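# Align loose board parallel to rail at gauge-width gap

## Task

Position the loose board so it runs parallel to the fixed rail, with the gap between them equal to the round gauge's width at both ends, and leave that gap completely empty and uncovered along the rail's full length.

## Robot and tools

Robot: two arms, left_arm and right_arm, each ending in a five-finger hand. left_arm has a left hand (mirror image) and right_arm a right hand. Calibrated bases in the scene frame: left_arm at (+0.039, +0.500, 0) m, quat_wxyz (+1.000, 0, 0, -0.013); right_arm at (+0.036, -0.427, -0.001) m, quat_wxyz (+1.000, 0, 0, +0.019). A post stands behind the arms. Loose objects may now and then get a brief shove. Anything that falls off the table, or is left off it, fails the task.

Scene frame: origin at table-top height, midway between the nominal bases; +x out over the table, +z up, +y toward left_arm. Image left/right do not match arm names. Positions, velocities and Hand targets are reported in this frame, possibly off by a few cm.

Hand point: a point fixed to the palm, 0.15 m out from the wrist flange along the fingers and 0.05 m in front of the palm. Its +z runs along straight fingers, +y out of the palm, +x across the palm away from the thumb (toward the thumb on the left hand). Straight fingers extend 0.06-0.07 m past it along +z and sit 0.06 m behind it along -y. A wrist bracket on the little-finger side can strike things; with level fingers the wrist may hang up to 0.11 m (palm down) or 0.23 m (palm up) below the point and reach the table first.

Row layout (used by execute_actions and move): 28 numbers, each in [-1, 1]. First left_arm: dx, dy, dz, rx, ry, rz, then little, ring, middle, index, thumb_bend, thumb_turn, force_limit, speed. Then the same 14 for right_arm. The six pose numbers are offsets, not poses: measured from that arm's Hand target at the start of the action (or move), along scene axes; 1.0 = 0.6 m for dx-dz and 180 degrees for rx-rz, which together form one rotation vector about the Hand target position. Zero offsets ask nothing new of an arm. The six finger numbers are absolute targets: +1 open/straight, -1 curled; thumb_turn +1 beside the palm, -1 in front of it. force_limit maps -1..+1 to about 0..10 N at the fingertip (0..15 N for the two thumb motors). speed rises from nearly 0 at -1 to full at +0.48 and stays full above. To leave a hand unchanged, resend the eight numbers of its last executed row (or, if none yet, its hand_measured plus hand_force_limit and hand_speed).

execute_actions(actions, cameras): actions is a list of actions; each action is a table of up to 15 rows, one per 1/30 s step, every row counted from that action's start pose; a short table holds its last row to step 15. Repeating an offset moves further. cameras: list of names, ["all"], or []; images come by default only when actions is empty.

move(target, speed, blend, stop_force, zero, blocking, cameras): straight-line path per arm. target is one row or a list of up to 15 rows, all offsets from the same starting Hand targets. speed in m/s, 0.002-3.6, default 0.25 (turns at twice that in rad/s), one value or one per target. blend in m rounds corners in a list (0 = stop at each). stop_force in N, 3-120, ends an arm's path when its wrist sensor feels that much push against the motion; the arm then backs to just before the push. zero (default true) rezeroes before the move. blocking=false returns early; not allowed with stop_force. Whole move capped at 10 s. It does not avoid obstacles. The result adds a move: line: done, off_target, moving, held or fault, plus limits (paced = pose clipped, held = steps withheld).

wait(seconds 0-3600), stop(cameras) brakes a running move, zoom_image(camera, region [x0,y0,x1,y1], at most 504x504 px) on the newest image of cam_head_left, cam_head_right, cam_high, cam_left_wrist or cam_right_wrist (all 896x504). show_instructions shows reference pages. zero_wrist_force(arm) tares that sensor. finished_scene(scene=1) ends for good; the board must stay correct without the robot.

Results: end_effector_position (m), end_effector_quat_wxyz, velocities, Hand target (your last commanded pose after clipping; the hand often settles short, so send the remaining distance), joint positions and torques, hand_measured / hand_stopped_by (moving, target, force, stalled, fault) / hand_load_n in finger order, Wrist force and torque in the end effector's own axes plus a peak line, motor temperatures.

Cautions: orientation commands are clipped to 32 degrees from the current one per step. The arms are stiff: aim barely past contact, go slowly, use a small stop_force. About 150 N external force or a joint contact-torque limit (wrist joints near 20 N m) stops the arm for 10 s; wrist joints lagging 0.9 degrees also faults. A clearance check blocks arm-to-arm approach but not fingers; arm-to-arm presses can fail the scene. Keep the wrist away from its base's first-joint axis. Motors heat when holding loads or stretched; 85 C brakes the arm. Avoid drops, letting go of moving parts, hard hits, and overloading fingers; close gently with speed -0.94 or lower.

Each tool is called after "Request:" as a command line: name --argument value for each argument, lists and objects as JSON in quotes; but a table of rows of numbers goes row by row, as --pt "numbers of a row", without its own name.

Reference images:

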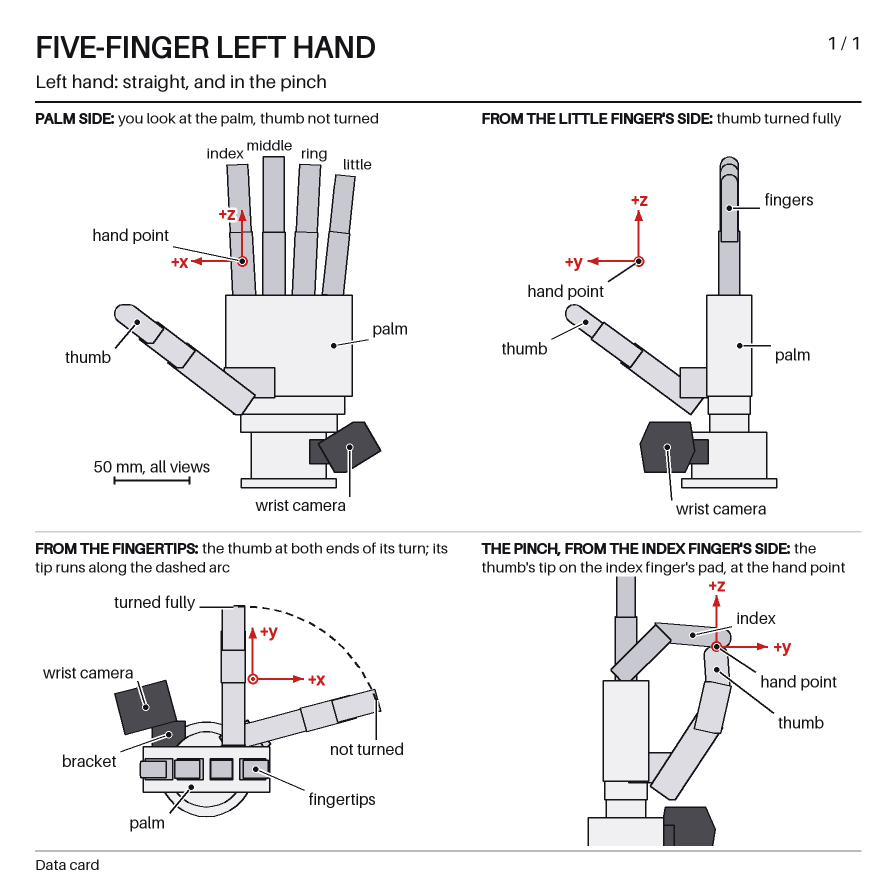

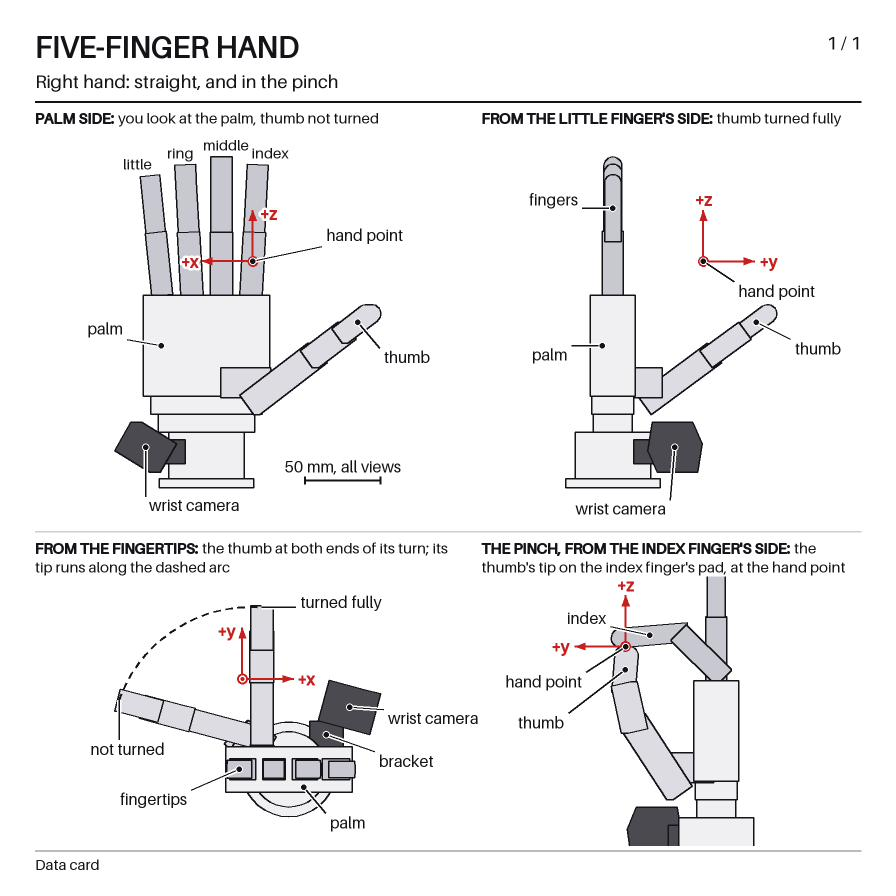

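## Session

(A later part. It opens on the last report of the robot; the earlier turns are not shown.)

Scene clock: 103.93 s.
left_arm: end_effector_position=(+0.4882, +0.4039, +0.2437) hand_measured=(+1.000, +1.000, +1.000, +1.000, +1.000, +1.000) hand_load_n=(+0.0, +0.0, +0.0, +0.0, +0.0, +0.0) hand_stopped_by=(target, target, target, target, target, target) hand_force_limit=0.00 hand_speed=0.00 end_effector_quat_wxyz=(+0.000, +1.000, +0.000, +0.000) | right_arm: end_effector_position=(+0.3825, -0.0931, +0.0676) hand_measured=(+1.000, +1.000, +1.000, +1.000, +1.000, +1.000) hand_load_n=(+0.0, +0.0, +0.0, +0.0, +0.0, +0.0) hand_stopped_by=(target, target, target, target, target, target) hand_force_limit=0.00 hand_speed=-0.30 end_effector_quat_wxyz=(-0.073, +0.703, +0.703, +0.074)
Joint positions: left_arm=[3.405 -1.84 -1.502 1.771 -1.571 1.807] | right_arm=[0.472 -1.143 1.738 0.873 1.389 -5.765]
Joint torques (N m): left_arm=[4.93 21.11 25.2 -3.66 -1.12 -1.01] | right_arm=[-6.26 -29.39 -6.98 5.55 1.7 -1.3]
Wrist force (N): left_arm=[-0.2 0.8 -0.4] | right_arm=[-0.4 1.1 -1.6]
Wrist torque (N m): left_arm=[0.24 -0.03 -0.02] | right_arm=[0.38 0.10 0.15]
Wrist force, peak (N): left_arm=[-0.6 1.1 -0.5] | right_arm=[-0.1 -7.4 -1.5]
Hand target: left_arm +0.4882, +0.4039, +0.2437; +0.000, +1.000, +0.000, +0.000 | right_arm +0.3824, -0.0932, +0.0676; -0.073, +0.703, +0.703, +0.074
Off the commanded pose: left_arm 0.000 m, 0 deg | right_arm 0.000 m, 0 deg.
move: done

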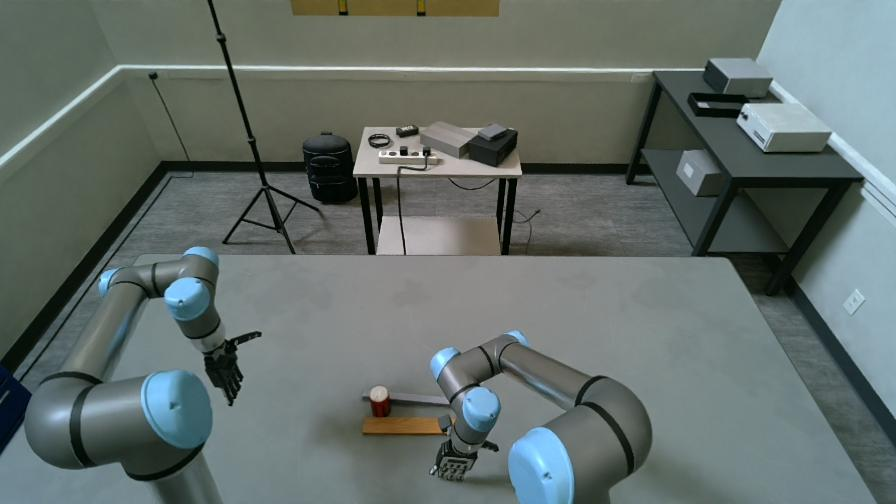

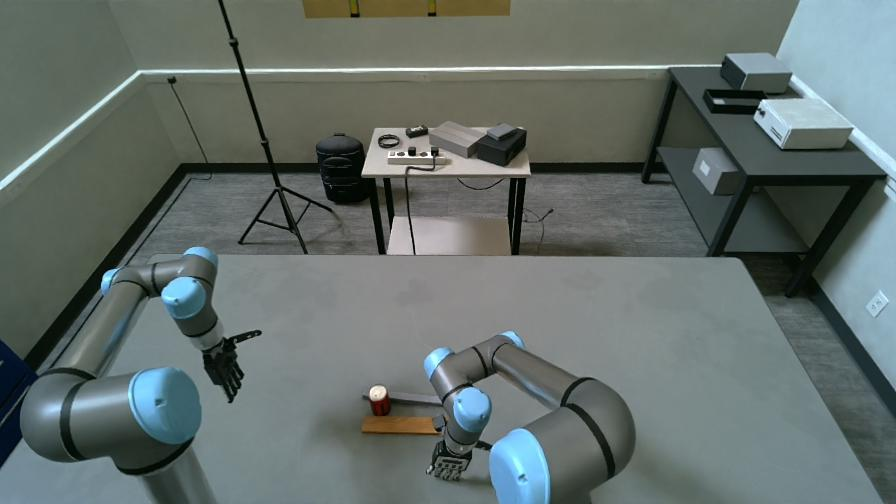

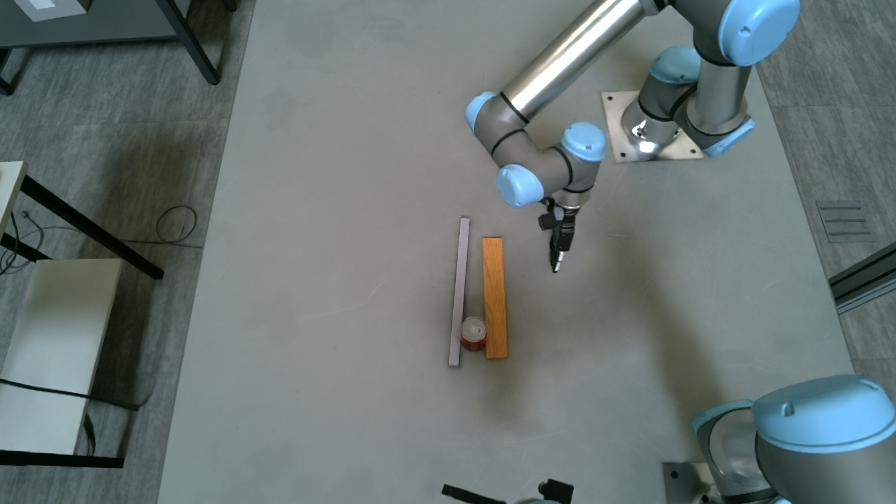

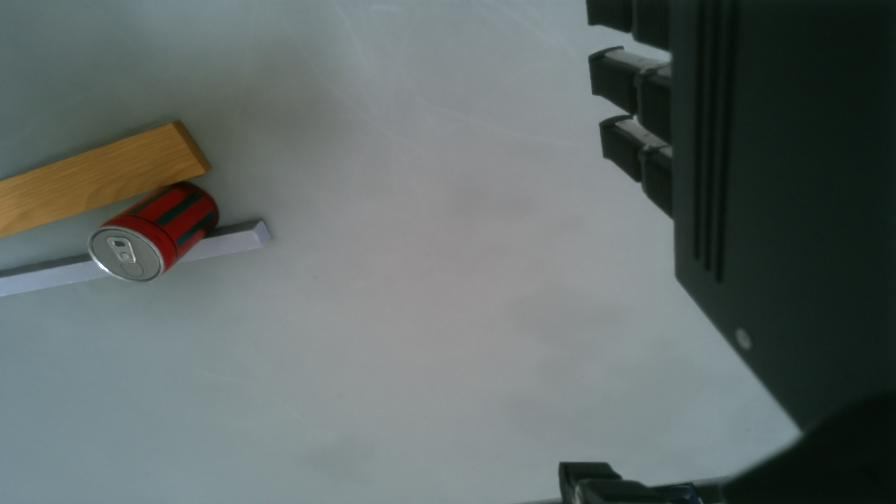

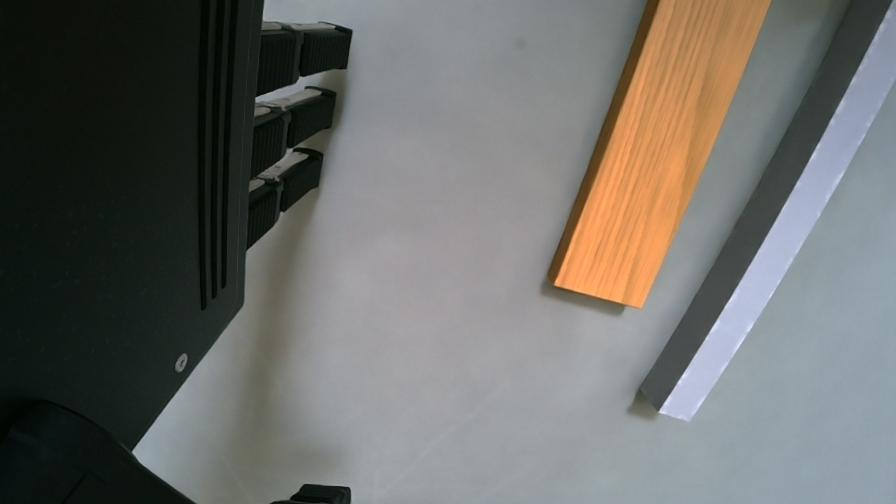

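Request:
move --pt "0 0 0 0 0 0 1 1 1 1 1 1 0 0.0 0.0 0.392 0 0 0 0 1 1 1 1 1 1 0 -0.3" --pt "0 0 0 0 0 0 1 1 1 1 1 1 0 0.0 0.17 0.392 0 0 0 0 1 1 1 1 1 1 0 -0.3" --speed 0.15 --blend 0.01

Request:
move --target '[0,0,0,0,0,0, 1,1,1,1,1,1,0,0.0, 0.026,0,0,0,0,0, 1,1,1,1,1,1,0,-0.3]' --speed 0.01 --stop_force 12 --cameras '["all"]'

Request:
zoom_image --camera "cam_high" --region '[430, 200, 590, 380]'

Scene clock: 109.57 s.
left_arm: end_effector_position=(+0.4882, +0.4039, +0.2437) hand_measured=(+1.000, +1.000, +1.000, +1.000, +1.000, +1.000) hand_load_n=(+0.0, +0.0, +0.0, +0.0, +0.0, +0.0) hand_stopped_by=(target, target, target, target, target, target) hand_force_limit=0.00 hand_speed=0.00 end_effector_quat_wxyz=(+0.000, +1.000, +0.000, +0.000) | right_arm: end_effector_position=(+0.4843, +0.1420, +0.0675) hand_measured=(+1.000, +1.000, +1.000, +1.000, +1.000, +1.000) hand_load_n=(+0.0, +0.0, +0.0, +0.0, +0.0, +0.0) hand_stopped_by=(target, target, target, target, target, target) hand_force_limit=0.00 hand_speed=-0.30 end_effector_quat_wxyz=(-0.073, +0.703, +0.703, +0.074)
Joint positions: left_arm=[3.405 -1.84 -1.502 1.771 -1.571 1.807] | right_arm=[0.717 -0.53 0.643 1.314 1.42 -5.518]
Joint torques (N m): left_arm=[4.88 21.2 25.49 -3.5 -1.02 -1.25] | right_arm=[-7.2 -63.89 -31.68 0.87 1.56 -1.03]
Wrist force (N): left_arm=[-0.3 1.0 -0.3] | right_arm=[-0.3 1.2 -1.9]
Wrist torque (N m): left_arm=[0.26 -0.01 -0.02] | right_arm=[0.41 0.09 0.19]
Wrist force, peak (N): left_arm=[-0.4 1.2 -0.4] | right_arm=[-0.6 3.1 -1.8]
Hand target: left_arm +0.4882, +0.4039, +0.2437; +0.000, +1.000, +0.000, +0.000 | right_arm +0.4844, +0.1420, +0.0676; -0.073, +0.703, +0.703, +0.074
Off the commanded pose: left_arm 0.000 m, 0 deg | right_arm 0.000 m, 0 deg.
move: done

Scene clock: 112.30 s.
left_arm: end_effector_position=(+0.4882, +0.4039, +0.2437) hand_measured=(+1.000, +1.000, +1.000, +1.000, +1.000, +1.000) hand_load_n=(+0.0, +0.0, +0.0, +0.0, -0.5, +0.0) hand_stopped_by=(target, target, target, target, target, target) hand_force_limit=0.00 hand_speed=0.00 end_effector_quat_wxyz=(+0.000, +1.000, +0.000, +0.000) | right_arm: end_effector_position=(+0.5000, +0.1420, +0.0676) hand_measured=(+1.000, +1.000, +1.000, +1.000, +1.000, +1.000) hand_load_n=(+0.5, +0.5, +0.0, +0.0, +0.0, +0.0) hand_stopped_by=(target, target, target, target, target, target) hand_force_limit=0.00 hand_speed=-0.30 end_effector_quat_wxyz=(-0.073, +0.703, +0.703, +0.074)
Joint positions: left_arm=[3.405 -1.84 -1.502 1.771 -1.571 1.807] | right_arm=[0.701 -0.492 0.568 1.353 1.417 -5.534]
Joint torques (N m): left_arm=[4.49 20.57 24.99 -3.37 -0.76 -1.06] | right_arm=[1.12 -73.84 -13.76 -1.85 4.08 0.87]
Wrist force (N): left_arm=[-0.1 0.9 -0.3] | right_arm=[1.5 -7.8 -1.1]
Wrist torque (N m): left_arm=[0.24 -0.04 -0.01] | right_arm=[0.63 0.14 0.35]
Wrist force, peak (N): left_arm=[-0.5 1.0 -0.4] | right_arm=[2.0 -8.8 -1.2]
Hand target: left_arm +0.4882, +0.4039, +0.2437; +0.000, +1.000, +0.000, +0.000 | right_arm +0.5000, +0.1420, +0.0676; -0.073, +0.703, +0.703, +0.074
Off the commanded pose: left_arm 0.000 m, 0 deg | right_arm 0.000 m, 0 deg.
move: done

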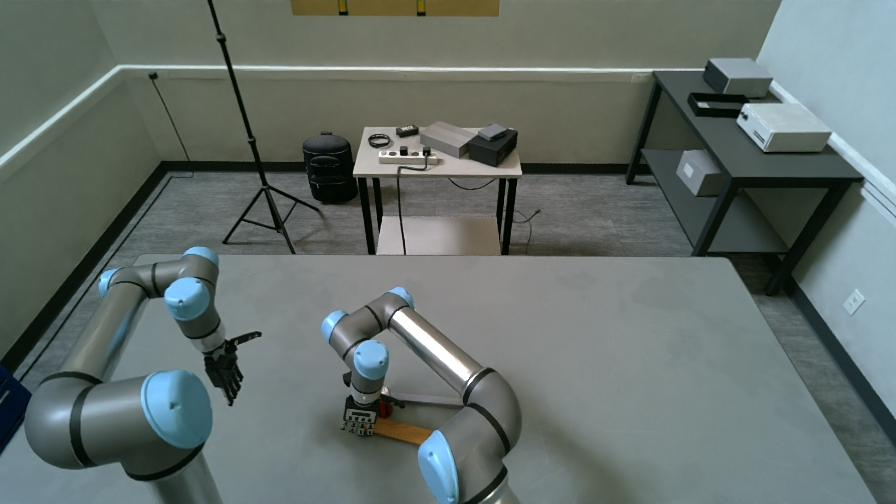

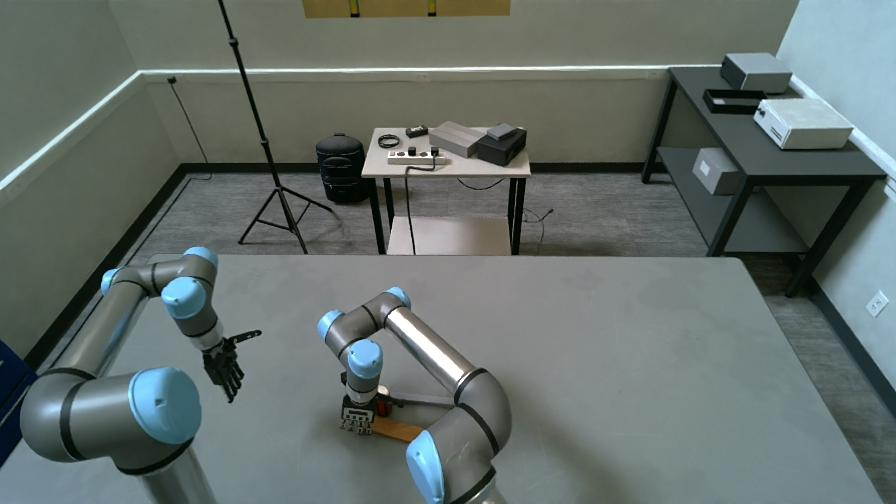

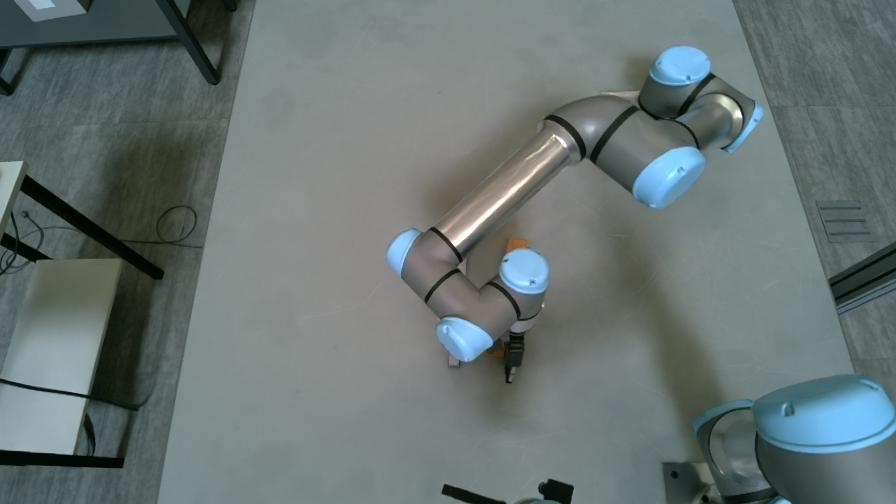

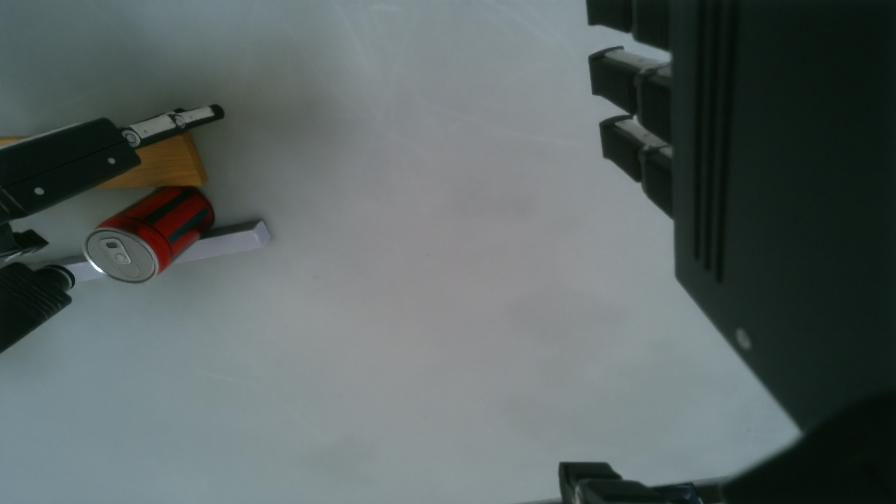

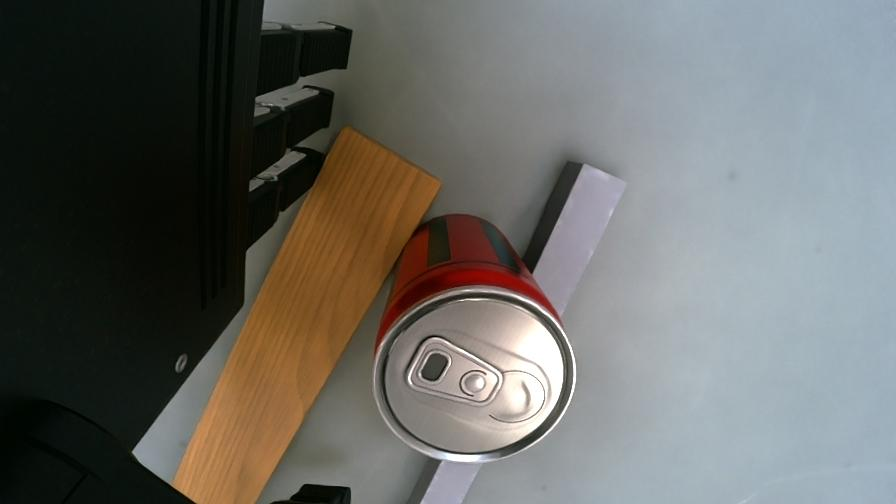

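Scaled by 2.800 from the camera's image (finer frame: 1280x720).

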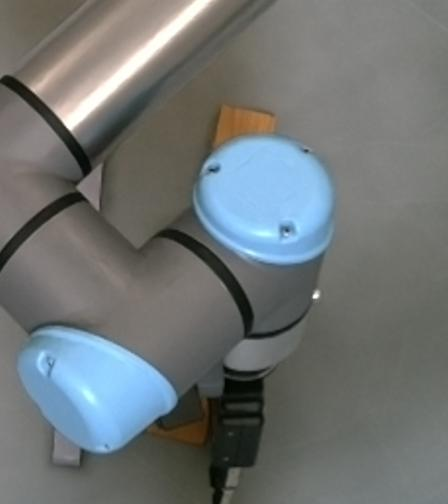

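Request:
move --pt "0 0 0 0 0 0 1 1 1 1 1 1 0 0.0 -0.19 0 0 0 0 0 1 1 1 1 1 1 0 -0.3" --pt "0 0 0 0 0 0 1 1 1 1 1 1 0 0.0 -0.21 -0.392 0 0 0 0 1 1 1 1 1 1 0 -0.3" --speed 0.15 --blend 0.01 --cameras '["cam_high","cam_right_wrist"]'

Request:
zoom_image --camera "cam_high" --region '[430, 200, 590, 380]'

Scene clock: 117.23 s.
left_arm: end_effector_position=(+0.4882, +0.4039, +0.2437) hand_measured=(+1.000, +1.000, +1.000, +1.000, +1.000, +1.000) hand_load_n=(+0.0, +0.0, +0.0, +0.0, +0.0, +0.0) hand_stopped_by=(target, target, target, target, target, target) hand_force_limit=0.00 hand_speed=0.00 end_effector_quat_wxyz=(+0.000, +1.000, +0.000, +0.000) | right_arm: end_effector_position=(+0.3741, -0.0931, +0.0676) hand_measured=(+1.000, +1.000, +1.000, +1.000, +1.000, +1.000) hand_load_n=(+0.0, +0.0, +0.0, +0.0, +0.0, +0.0) hand_stopped_by=(target, target, target, target, target, target) hand_force_limit=0.00 hand_speed=-0.30 end_effector_quat_wxyz=(-0.073, +0.703, +0.703, +0.074)
Joint positions: left_arm=[3.405 -1.84 -1.502 1.771 -1.571 1.807] | right_arm=[0.482 -1.155 1.755 0.865 1.39 -5.755]
Joint torques (N m): left_arm=[3.84 21.69 25.81 -3.46 -0.58 -1.15] | right_arm=[-8.43 -28.26 -6.71 5.48 1.33 -1.13]
Wrist force (N): left_arm=[-0.4 0.7 -0.5] | right_arm=[-0.2 1.2 -1.4]
Wrist torque (N m): left_arm=[0.23 -0.01 -0.03] | right_arm=[0.38 0.07 0.16]
Wrist force, peak (N): left_arm=[-0.5 1.1 -0.5] | right_arm=[1.7 -7.9 -1.0]
Hand target: left_arm +0.4882, +0.4039, +0.2437; +0.000, +1.000, +0.000, +0.000 | right_arm +0.3740, -0.0932, +0.0676; -0.073, +0.703, +0.703, +0.074
Off the commanded pose: left_arm 0.000 m, 0 deg | right_arm 0.000 m, 0 deg.
move: done

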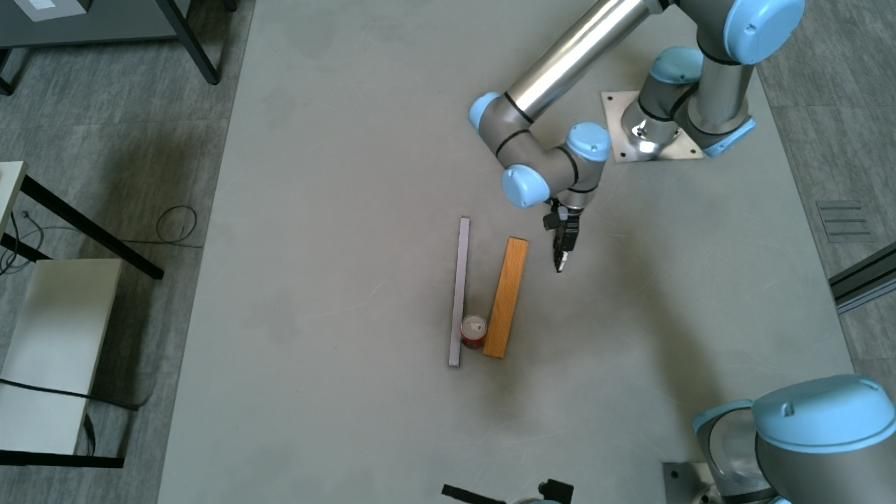

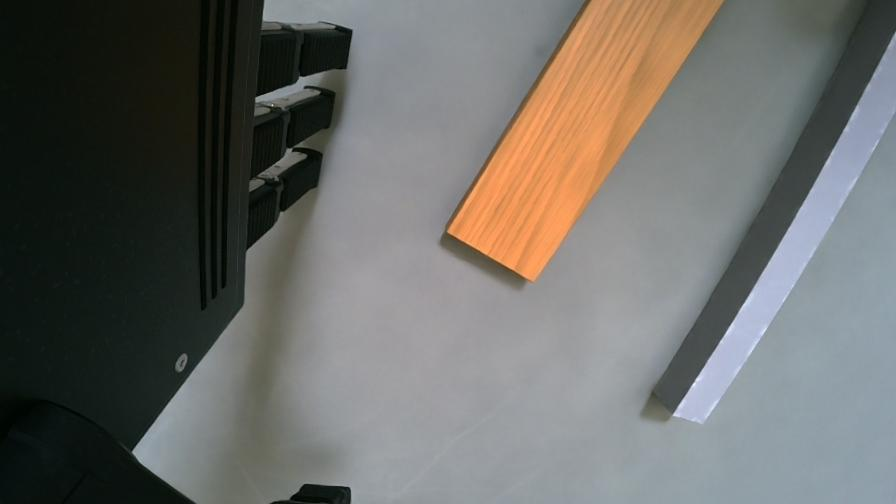

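Scaled by 2.800 from the camera's image (finer frame: 1280x720).

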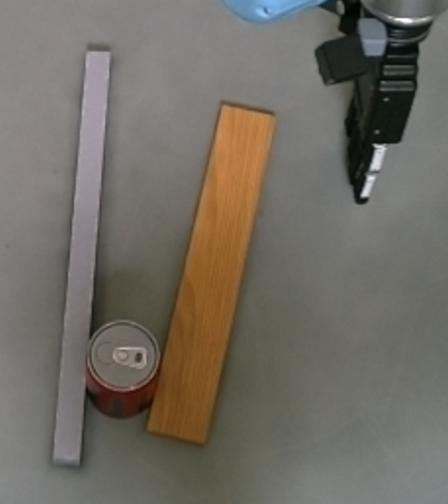

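Request:
move --target '[0,0,0,0,0,0, 1,1,1,1,1,1,0,0.0, 0.13,0,0,0,0,0, 1,1,1,1,1,1,0,-0.3]' --speed 0.03 --stop_force 10 --cameras '["cam_high","cam_right_wrist"]'

Request:
zoom_image --camera "cam_high" --region '[430, 200, 590, 380]'

Scene clock: 121.47 s.
left_arm: end_effector_position=(+0.4882, +0.4039, +0.2437) hand_measured=(+1.000, +1.000, +1.000, +1.000, +1.000, +1.000) hand_load_n=(+0.0, +0.0, +0.0, +0.0, +0.0, +0.0) hand_stopped_by=(target, target, target, target, target, target) hand_force_limit=0.00 hand_speed=0.00 end_effector_quat_wxyz=(+0.000, +1.000, +0.000, +0.000) | right_arm: end_effector_position=(+0.4520, -0.0932, +0.0676) hand_measured=(+1.000, +1.000, +1.000, +1.000, +1.000, +1.000) hand_load_n=(+0.0, +0.0, +0.0, +0.0, +0.0, +0.0) hand_stopped_by=(target, target, target, target, target, target) hand_force_limit=0.00 hand_speed=-0.30 end_effector_quat_wxyz=(-0.073, +0.703, +0.703, +0.074)
Joint positions: left_arm=[3.405 -1.84 -1.502 1.771 -1.571 1.807] | right_arm=[0.397 -1.037 1.573 0.946 1.382 -5.84]
Joint torques (N m): left_arm=[4.95 21.31 26.08 -3.32 -0.19 -1.1] | right_arm=[6.03 -54.17 -7.03 -0.54 0.17 0.79]
Wrist force (N): left_arm=[-0.3 0.9 -0.5] | right_arm=[-0.4 1.5 -1.2]
Wrist torque (N m): left_arm=[0.25 -0.02 -0.02] | right_arm=[0.45 0.09 0.16]
Wrist force, peak (N): left_arm=[-0.3 1.2 -0.4] | right_arm=[-0.5 1.6 -1.6]
Hand target: left_arm +0.4882, +0.4039, +0.2437; +0.000, +1.000, +0.000, +0.000 | right_arm +0.4520, -0.0932, +0.0676; -0.073, +0.703, +0.703, +0.074
Off the commanded pose: left_arm 0.000 m, 0 deg | right_arm 0.000 m, 0 deg.
move: done

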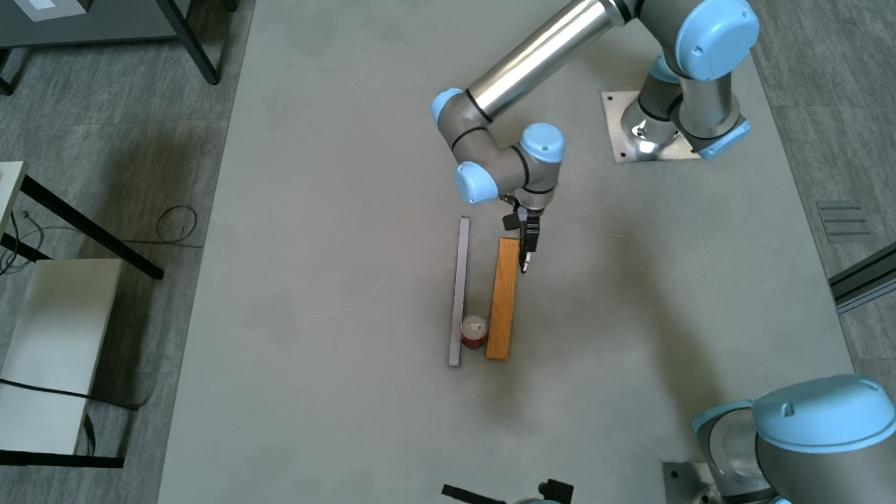

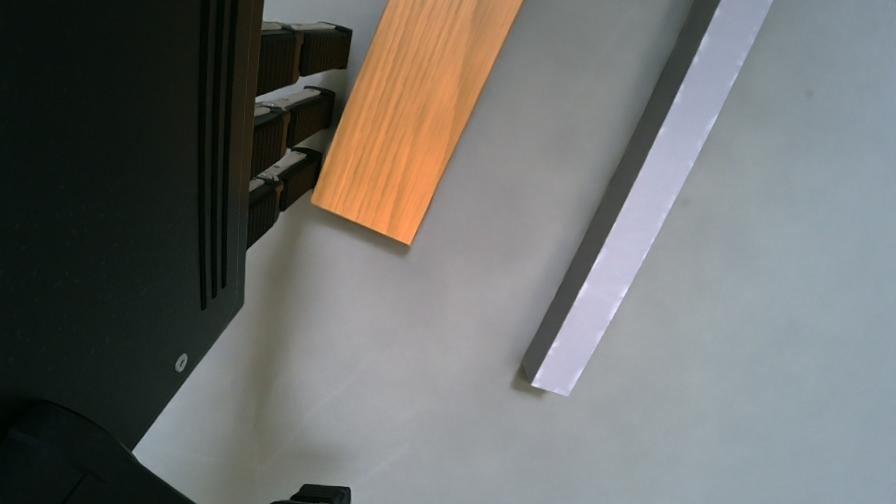

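Scaled by 2.800 from the camera's image (finer frame: 1280x720).

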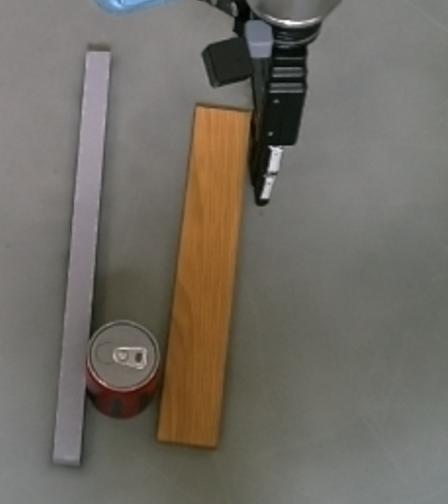

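Request:
move --target '[0,0,0,0,0,0, 1,1,1,1,1,1,0,0.0, 0.028,0,0,0,0,0, 1,1,1,1,1,1,0,-0.3]' --speed 0.03 --stop_force 10 --cameras '["cam_high"]'

Request:
zoom_image --camera "cam_high" --region '[430, 200, 590, 380]'

Scene clock: 123.63 s.
left_arm: end_effector_position=(+0.4882, +0.4039, +0.2437) hand_measured=(+1.000, +1.000, +1.000, +1.000, +1.000, +1.000) hand_load_n=(+0.0, +0.0, +0.0, +0.0, +0.0, +0.0) hand_stopped_by=(target, target, target, target, target, target) hand_force_limit=0.00 hand_speed=0.00 end_effector_quat_wxyz=(+0.000, +1.000, +0.000, +0.000) | right_arm: end_effector_position=(+0.4688, -0.0932, +0.0676) hand_measured=(+1.000, +1.000, +1.000, +1.000, +1.000, +1.000) hand_load_n=(+0.0, +0.0, +0.0, +0.0, +0.0, +0.0) hand_stopped_by=(target, target, target, target, target, target) hand_force_limit=0.00 hand_speed=-0.30 end_effector_quat_wxyz=(-0.073, +0.703, +0.703, +0.074)
Joint positions: left_arm=[3.405 -1.84 -1.502 1.771 -1.571 1.807] | right_arm=[0.382 -1.01 1.529 0.965 1.381 -5.855]
Joint torques (N m): left_arm=[4.39 22.59 25.12 -3.28 0.01 -1.03] | right_arm=[7.3 -53.59 -7.63 -0.56 -0.04 0.92]
Wrist force (N): left_arm=[-0.4 0.9 -0.3] | right_arm=[-0.6 1.6 -1.2]
Wrist torque (N m): left_arm=[0.24 -0.01 -0.02] | right_arm=[0.47 0.14 0.16]
Wrist force, peak (N): left_arm=[-0.4 1.1 -0.5] | right_arm=[-0.7 1.7 -1.3]
Hand target: left_arm +0.4882, +0.4039, +0.2437; +0.000, +1.000, +0.000, +0.000 | right_arm +0.4688, -0.0932, +0.0676; -0.073, +0.703, +0.703, +0.074
Off the commanded pose: left_arm 0.000 m, 0 deg | right_arm 0.000 m, 0 deg.
move: done

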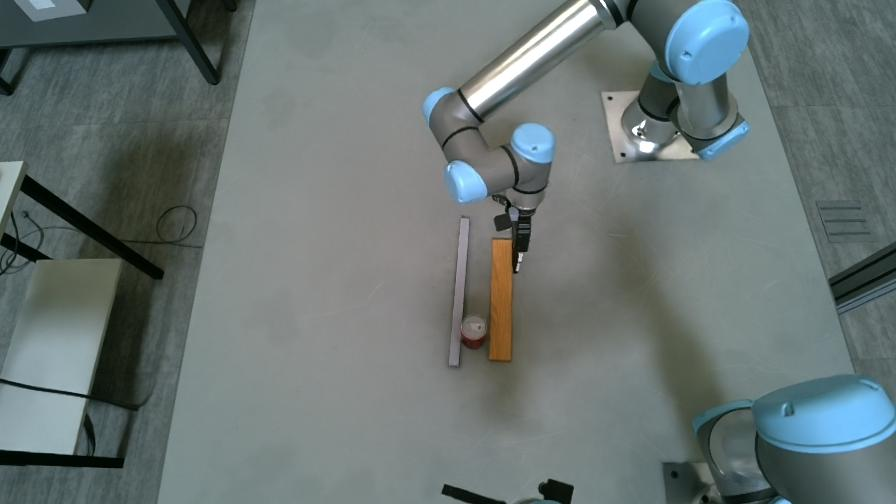

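Scaled by 2.800 from the camera's image (finer frame: 1280x720).

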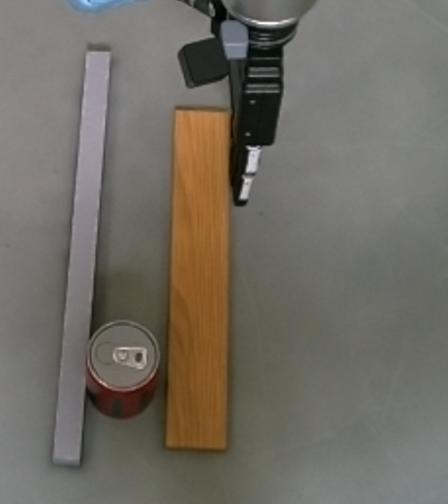

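Request:
move --pt "0 0 0 0 0 0 1 1 1 1 1 1 0 0.0 -0.05 0 0 0 0 0 1 1 1 1 1 1 0 -0.3" --pt "0 0 0 0 0 0 1 1 1 1 1 1 0 0.0 -0.05 0.337 0 0 0 0 1 1 1 1 1 1 0 -0.3" --speed 0.15 --blend 0.01 --cameras '["cam_right_wrist"]'

Request:
move --target '[0,0,0,0,0,0, 1,1,1,1,1,1,0,0.0, 0.11,0,0,0,0,0, 1,1,1,1,1,1,0,-0.3]' --speed 0.015 --stop_force 7 --cameras '["cam_high","cam_right_wrist"]'

Scene clock: 127.13 s.
left_arm: end_effector_position=(+0.4882, +0.4039, +0.2437) hand_measured=(+1.000, +1.000, +1.000, +1.000, +1.000, +1.000) hand_load_n=(+0.0, +0.0, +0.0, +0.0, +0.0, +0.0) hand_stopped_by=(target, target, target, target, target, target) hand_force_limit=0.00 hand_speed=0.00 end_effector_quat_wxyz=(+0.000, +1.000, +0.000, +0.000) | right_arm: end_effector_position=(+0.4388, +0.1089, +0.0675) hand_measured=(+1.000, +1.000, +1.000, +1.000, +1.000, +1.000) hand_load_n=(+0.0, +0.0, +0.0, +0.0, -0.5, +0.0) hand_stopped_by=(target, target, target, target, target, target) hand_force_limit=0.00 hand_speed=-0.30 end_effector_quat_wxyz=(-0.073, +0.703, +0.703, +0.074)
Joint positions: left_arm=[3.405 -1.84 -1.502 1.771 -1.571 1.807] | right_arm=[0.728 -0.704 0.972 1.157 1.421 -5.507]
Joint torques (N m): left_arm=[3.39 20.13 24.34 -3.5 0.03 -1.18] | right_arm=[5.83 -50.92 -29.67 0.63 -1.16 0.85]
Wrist force (N): left_arm=[-0.3 0.7 -0.4] | right_arm=[-0.5 1.1 -1.7]
Wrist torque (N m): left_arm=[0.21 -0.01 -0.02] | right_arm=[0.39 0.10 -0.02]
Wrist force, peak (N): left_arm=[-0.4 1.1 -0.5] | right_arm=[-0.7 3.2 -1.2]
Hand target: left_arm +0.4882, +0.4039, +0.2437; +0.000, +1.000, +0.000, +0.000 | right_arm +0.4388, +0.1090, +0.0676; -0.073, +0.703, +0.703, +0.074
Off the commanded pose: left_arm 0.000 m, 0 deg | right_arm 0.000 m, 0 deg.
move: done

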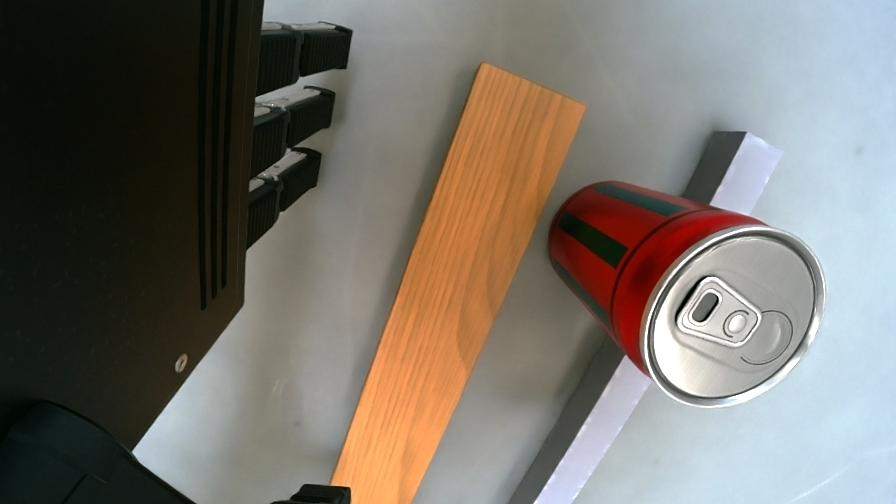

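Scene clock: 132.03 s.
left_arm: end_effector_position=(+0.4882, +0.4039, +0.2437) hand_measured=(+1.000, +1.000, +1.000, +1.000, +1.000, +1.000) hand_load_n=(+0.0, +0.0, +0.0, +0.0, +0.0, +0.0) hand_stopped_by=(target, target, target, target, target, target) hand_force_limit=0.00 hand_speed=0.00 end_effector_quat_wxyz=(+0.000, +1.000, +0.000, +0.000) | right_arm: end_effector_position=(+0.4957, +0.1090, +0.0675) hand_measured=(+1.000, +1.000, +1.000, +1.000, +1.000, +1.000) hand_load_n=(+0.0, +0.0, +0.0, +0.0, +0.0, +0.0) hand_stopped_by=(target, target, target, target, target, target) hand_force_limit=0.00 hand_speed=-0.30 end_effector_quat_wxyz=(-0.073, +0.703, +0.703, +0.074)
Joint positions: left_arm=[3.405 -1.84 -1.502 1.771 -1.571 1.807] | right_arm=[0.667 -0.601 0.781 1.254 1.413 -5.568]
Joint torques (N m): left_arm=[3.81 22.02 24.41 -3.34 0.33 -1.35] | right_arm=[3.4 -70.55 -26.24 0.05 2.58 0.9]
Wrist force (N): left_arm=[-0.3 0.9 -0.6] | right_arm=[-0.5 -3.8 -1.4]
Wrist torque (N m): left_arm=[0.26 -0.02 -0.02] | right_arm=[0.65 0.09 0.11]
Wrist force, peak (N): left_arm=[-0.4 1.1 -0.6] | right_arm=[0.9 -10.5 -1.4]
Hand target: left_arm +0.4882, +0.4039, +0.2437; +0.000, +1.000, +0.000, +0.000 | right_arm +0.4958, +0.1090, +0.0676; -0.073, +0.703, +0.703, +0.074 (not the last commanded pose)
Off the commanded pose: left_arm 0.000 m, 0 deg | right_arm 0.009 m, 0 deg.
move: contact (right_arm)

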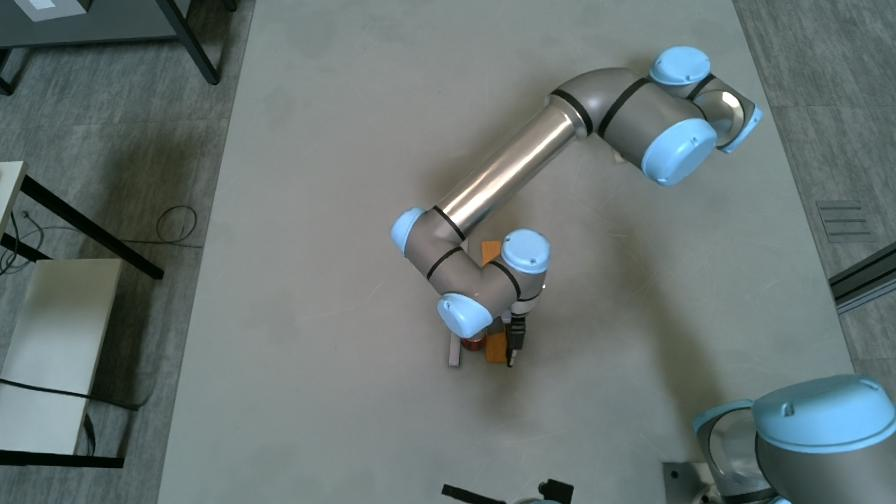

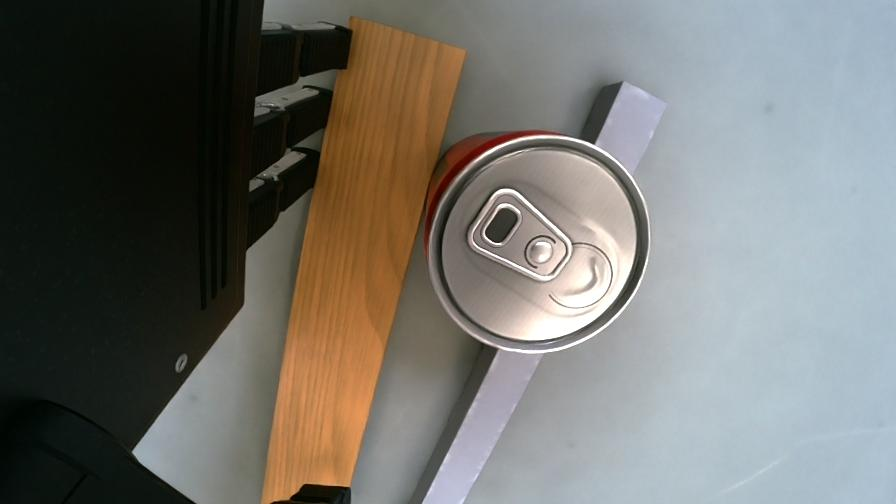

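Request:
move --pt "0 0 0 0 0 0 1 1 1 1 1 1 0 0.0 -0.12 0 0 0 0 0 1 1 1 1 1 1 0 -0.3" --pt "0 0 0 0 0 0 1 1 1 1 1 1 0 0.0 -0.14 -0.337 0 0 0 0 1 1 1 1 1 1 0 -0.3" --speed 0.15 --blend 0.01 --cameras '["cam_high","cam_right_wrist"]'

Request:
zoom_image --camera "cam_high" --region '[430, 200, 590, 380]'

Scene clock: 136.83 s.
left_arm: end_effector_position=(+0.4882, +0.4039, +0.2437) hand_measured=(+1.000, +1.000, +1.000, +1.000, +1.000, +1.000) hand_load_n=(+0.0, -0.5, +0.0, +0.0, +0.0, +0.0) hand_stopped_by=(target, target, target, target, target, target) hand_force_limit=0.00 hand_speed=0.00 end_effector_quat_wxyz=(+0.000, +1.000, +0.000, +0.000) | right_arm: end_effector_position=(+0.4118, -0.0931, +0.0676) hand_measured=(+1.000, +1.000, +1.000, +1.000, +1.000, +1.000) hand_load_n=(+0.0, +0.0, +0.0, +0.0, +0.0, +0.0) hand_stopped_by=(target, target, target, target, target, target) hand_force_limit=0.00 hand_speed=-0.30 end_effector_quat_wxyz=(-0.073, +0.703, +0.703, +0.074)
Joint positions: left_arm=[3.405 -1.84 -1.502 1.771 -1.571 1.807] | right_arm=[0.438 -1.1 1.672 0.902 1.386 -5.799]
Joint torques (N m): left_arm=[2.92 20.13 24.84 -3.41 0.8 -1.11] | right_arm=[-7.88 -28.99 -7.52 5.13 1.65 -0.96]
Wrist force (N): left_arm=[-0.5 0.9 -0.5] | right_arm=[-0.6 1.0 -1.1]
Wrist torque (N m): left_arm=[0.25 0.01 -0.04] | right_arm=[0.34 0.12 0.13]
Wrist force, peak (N): left_arm=[-0.4 1.0 -0.6] | right_arm=[-0.4 -4.1 -1.3]
Hand target: left_arm +0.4882, +0.4039, +0.2437; +0.000, +1.000, +0.000, +0.000 | right_arm +0.4118, -0.0932, +0.0676; -0.073, +0.703, +0.703, +0.074
Off the commanded pose: left_arm 0.000 m, 0 deg | right_arm 0.000 m, 0 deg.
move: done

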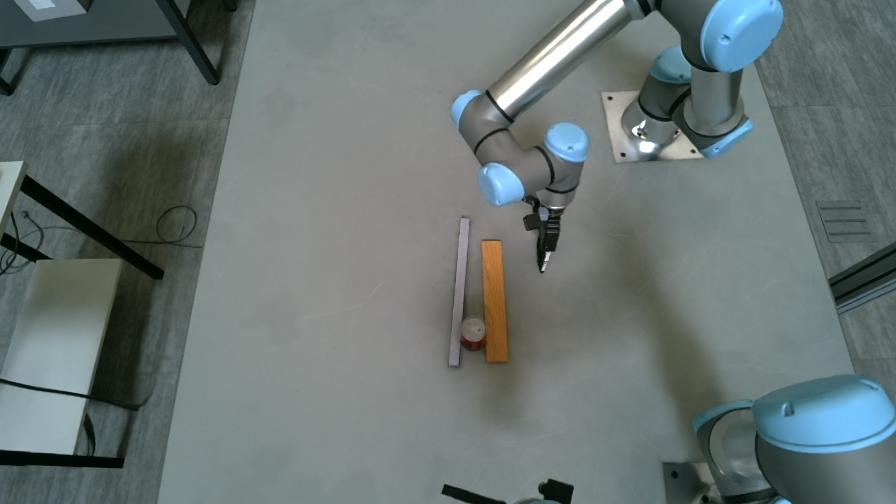

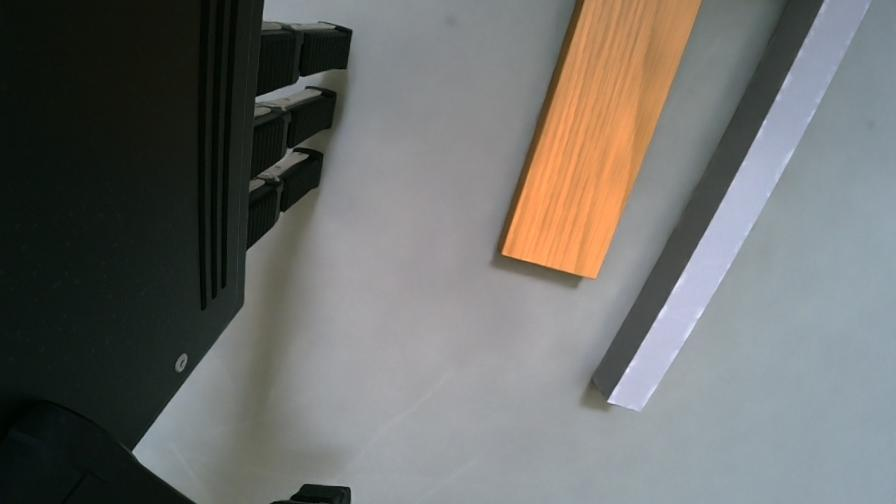

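Scaled by 2.800 from the camera's image (finer frame: 1280x720).

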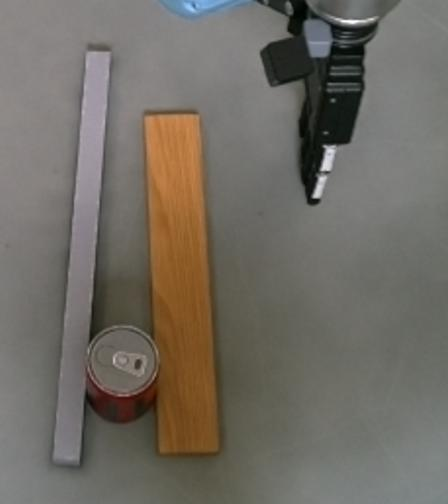

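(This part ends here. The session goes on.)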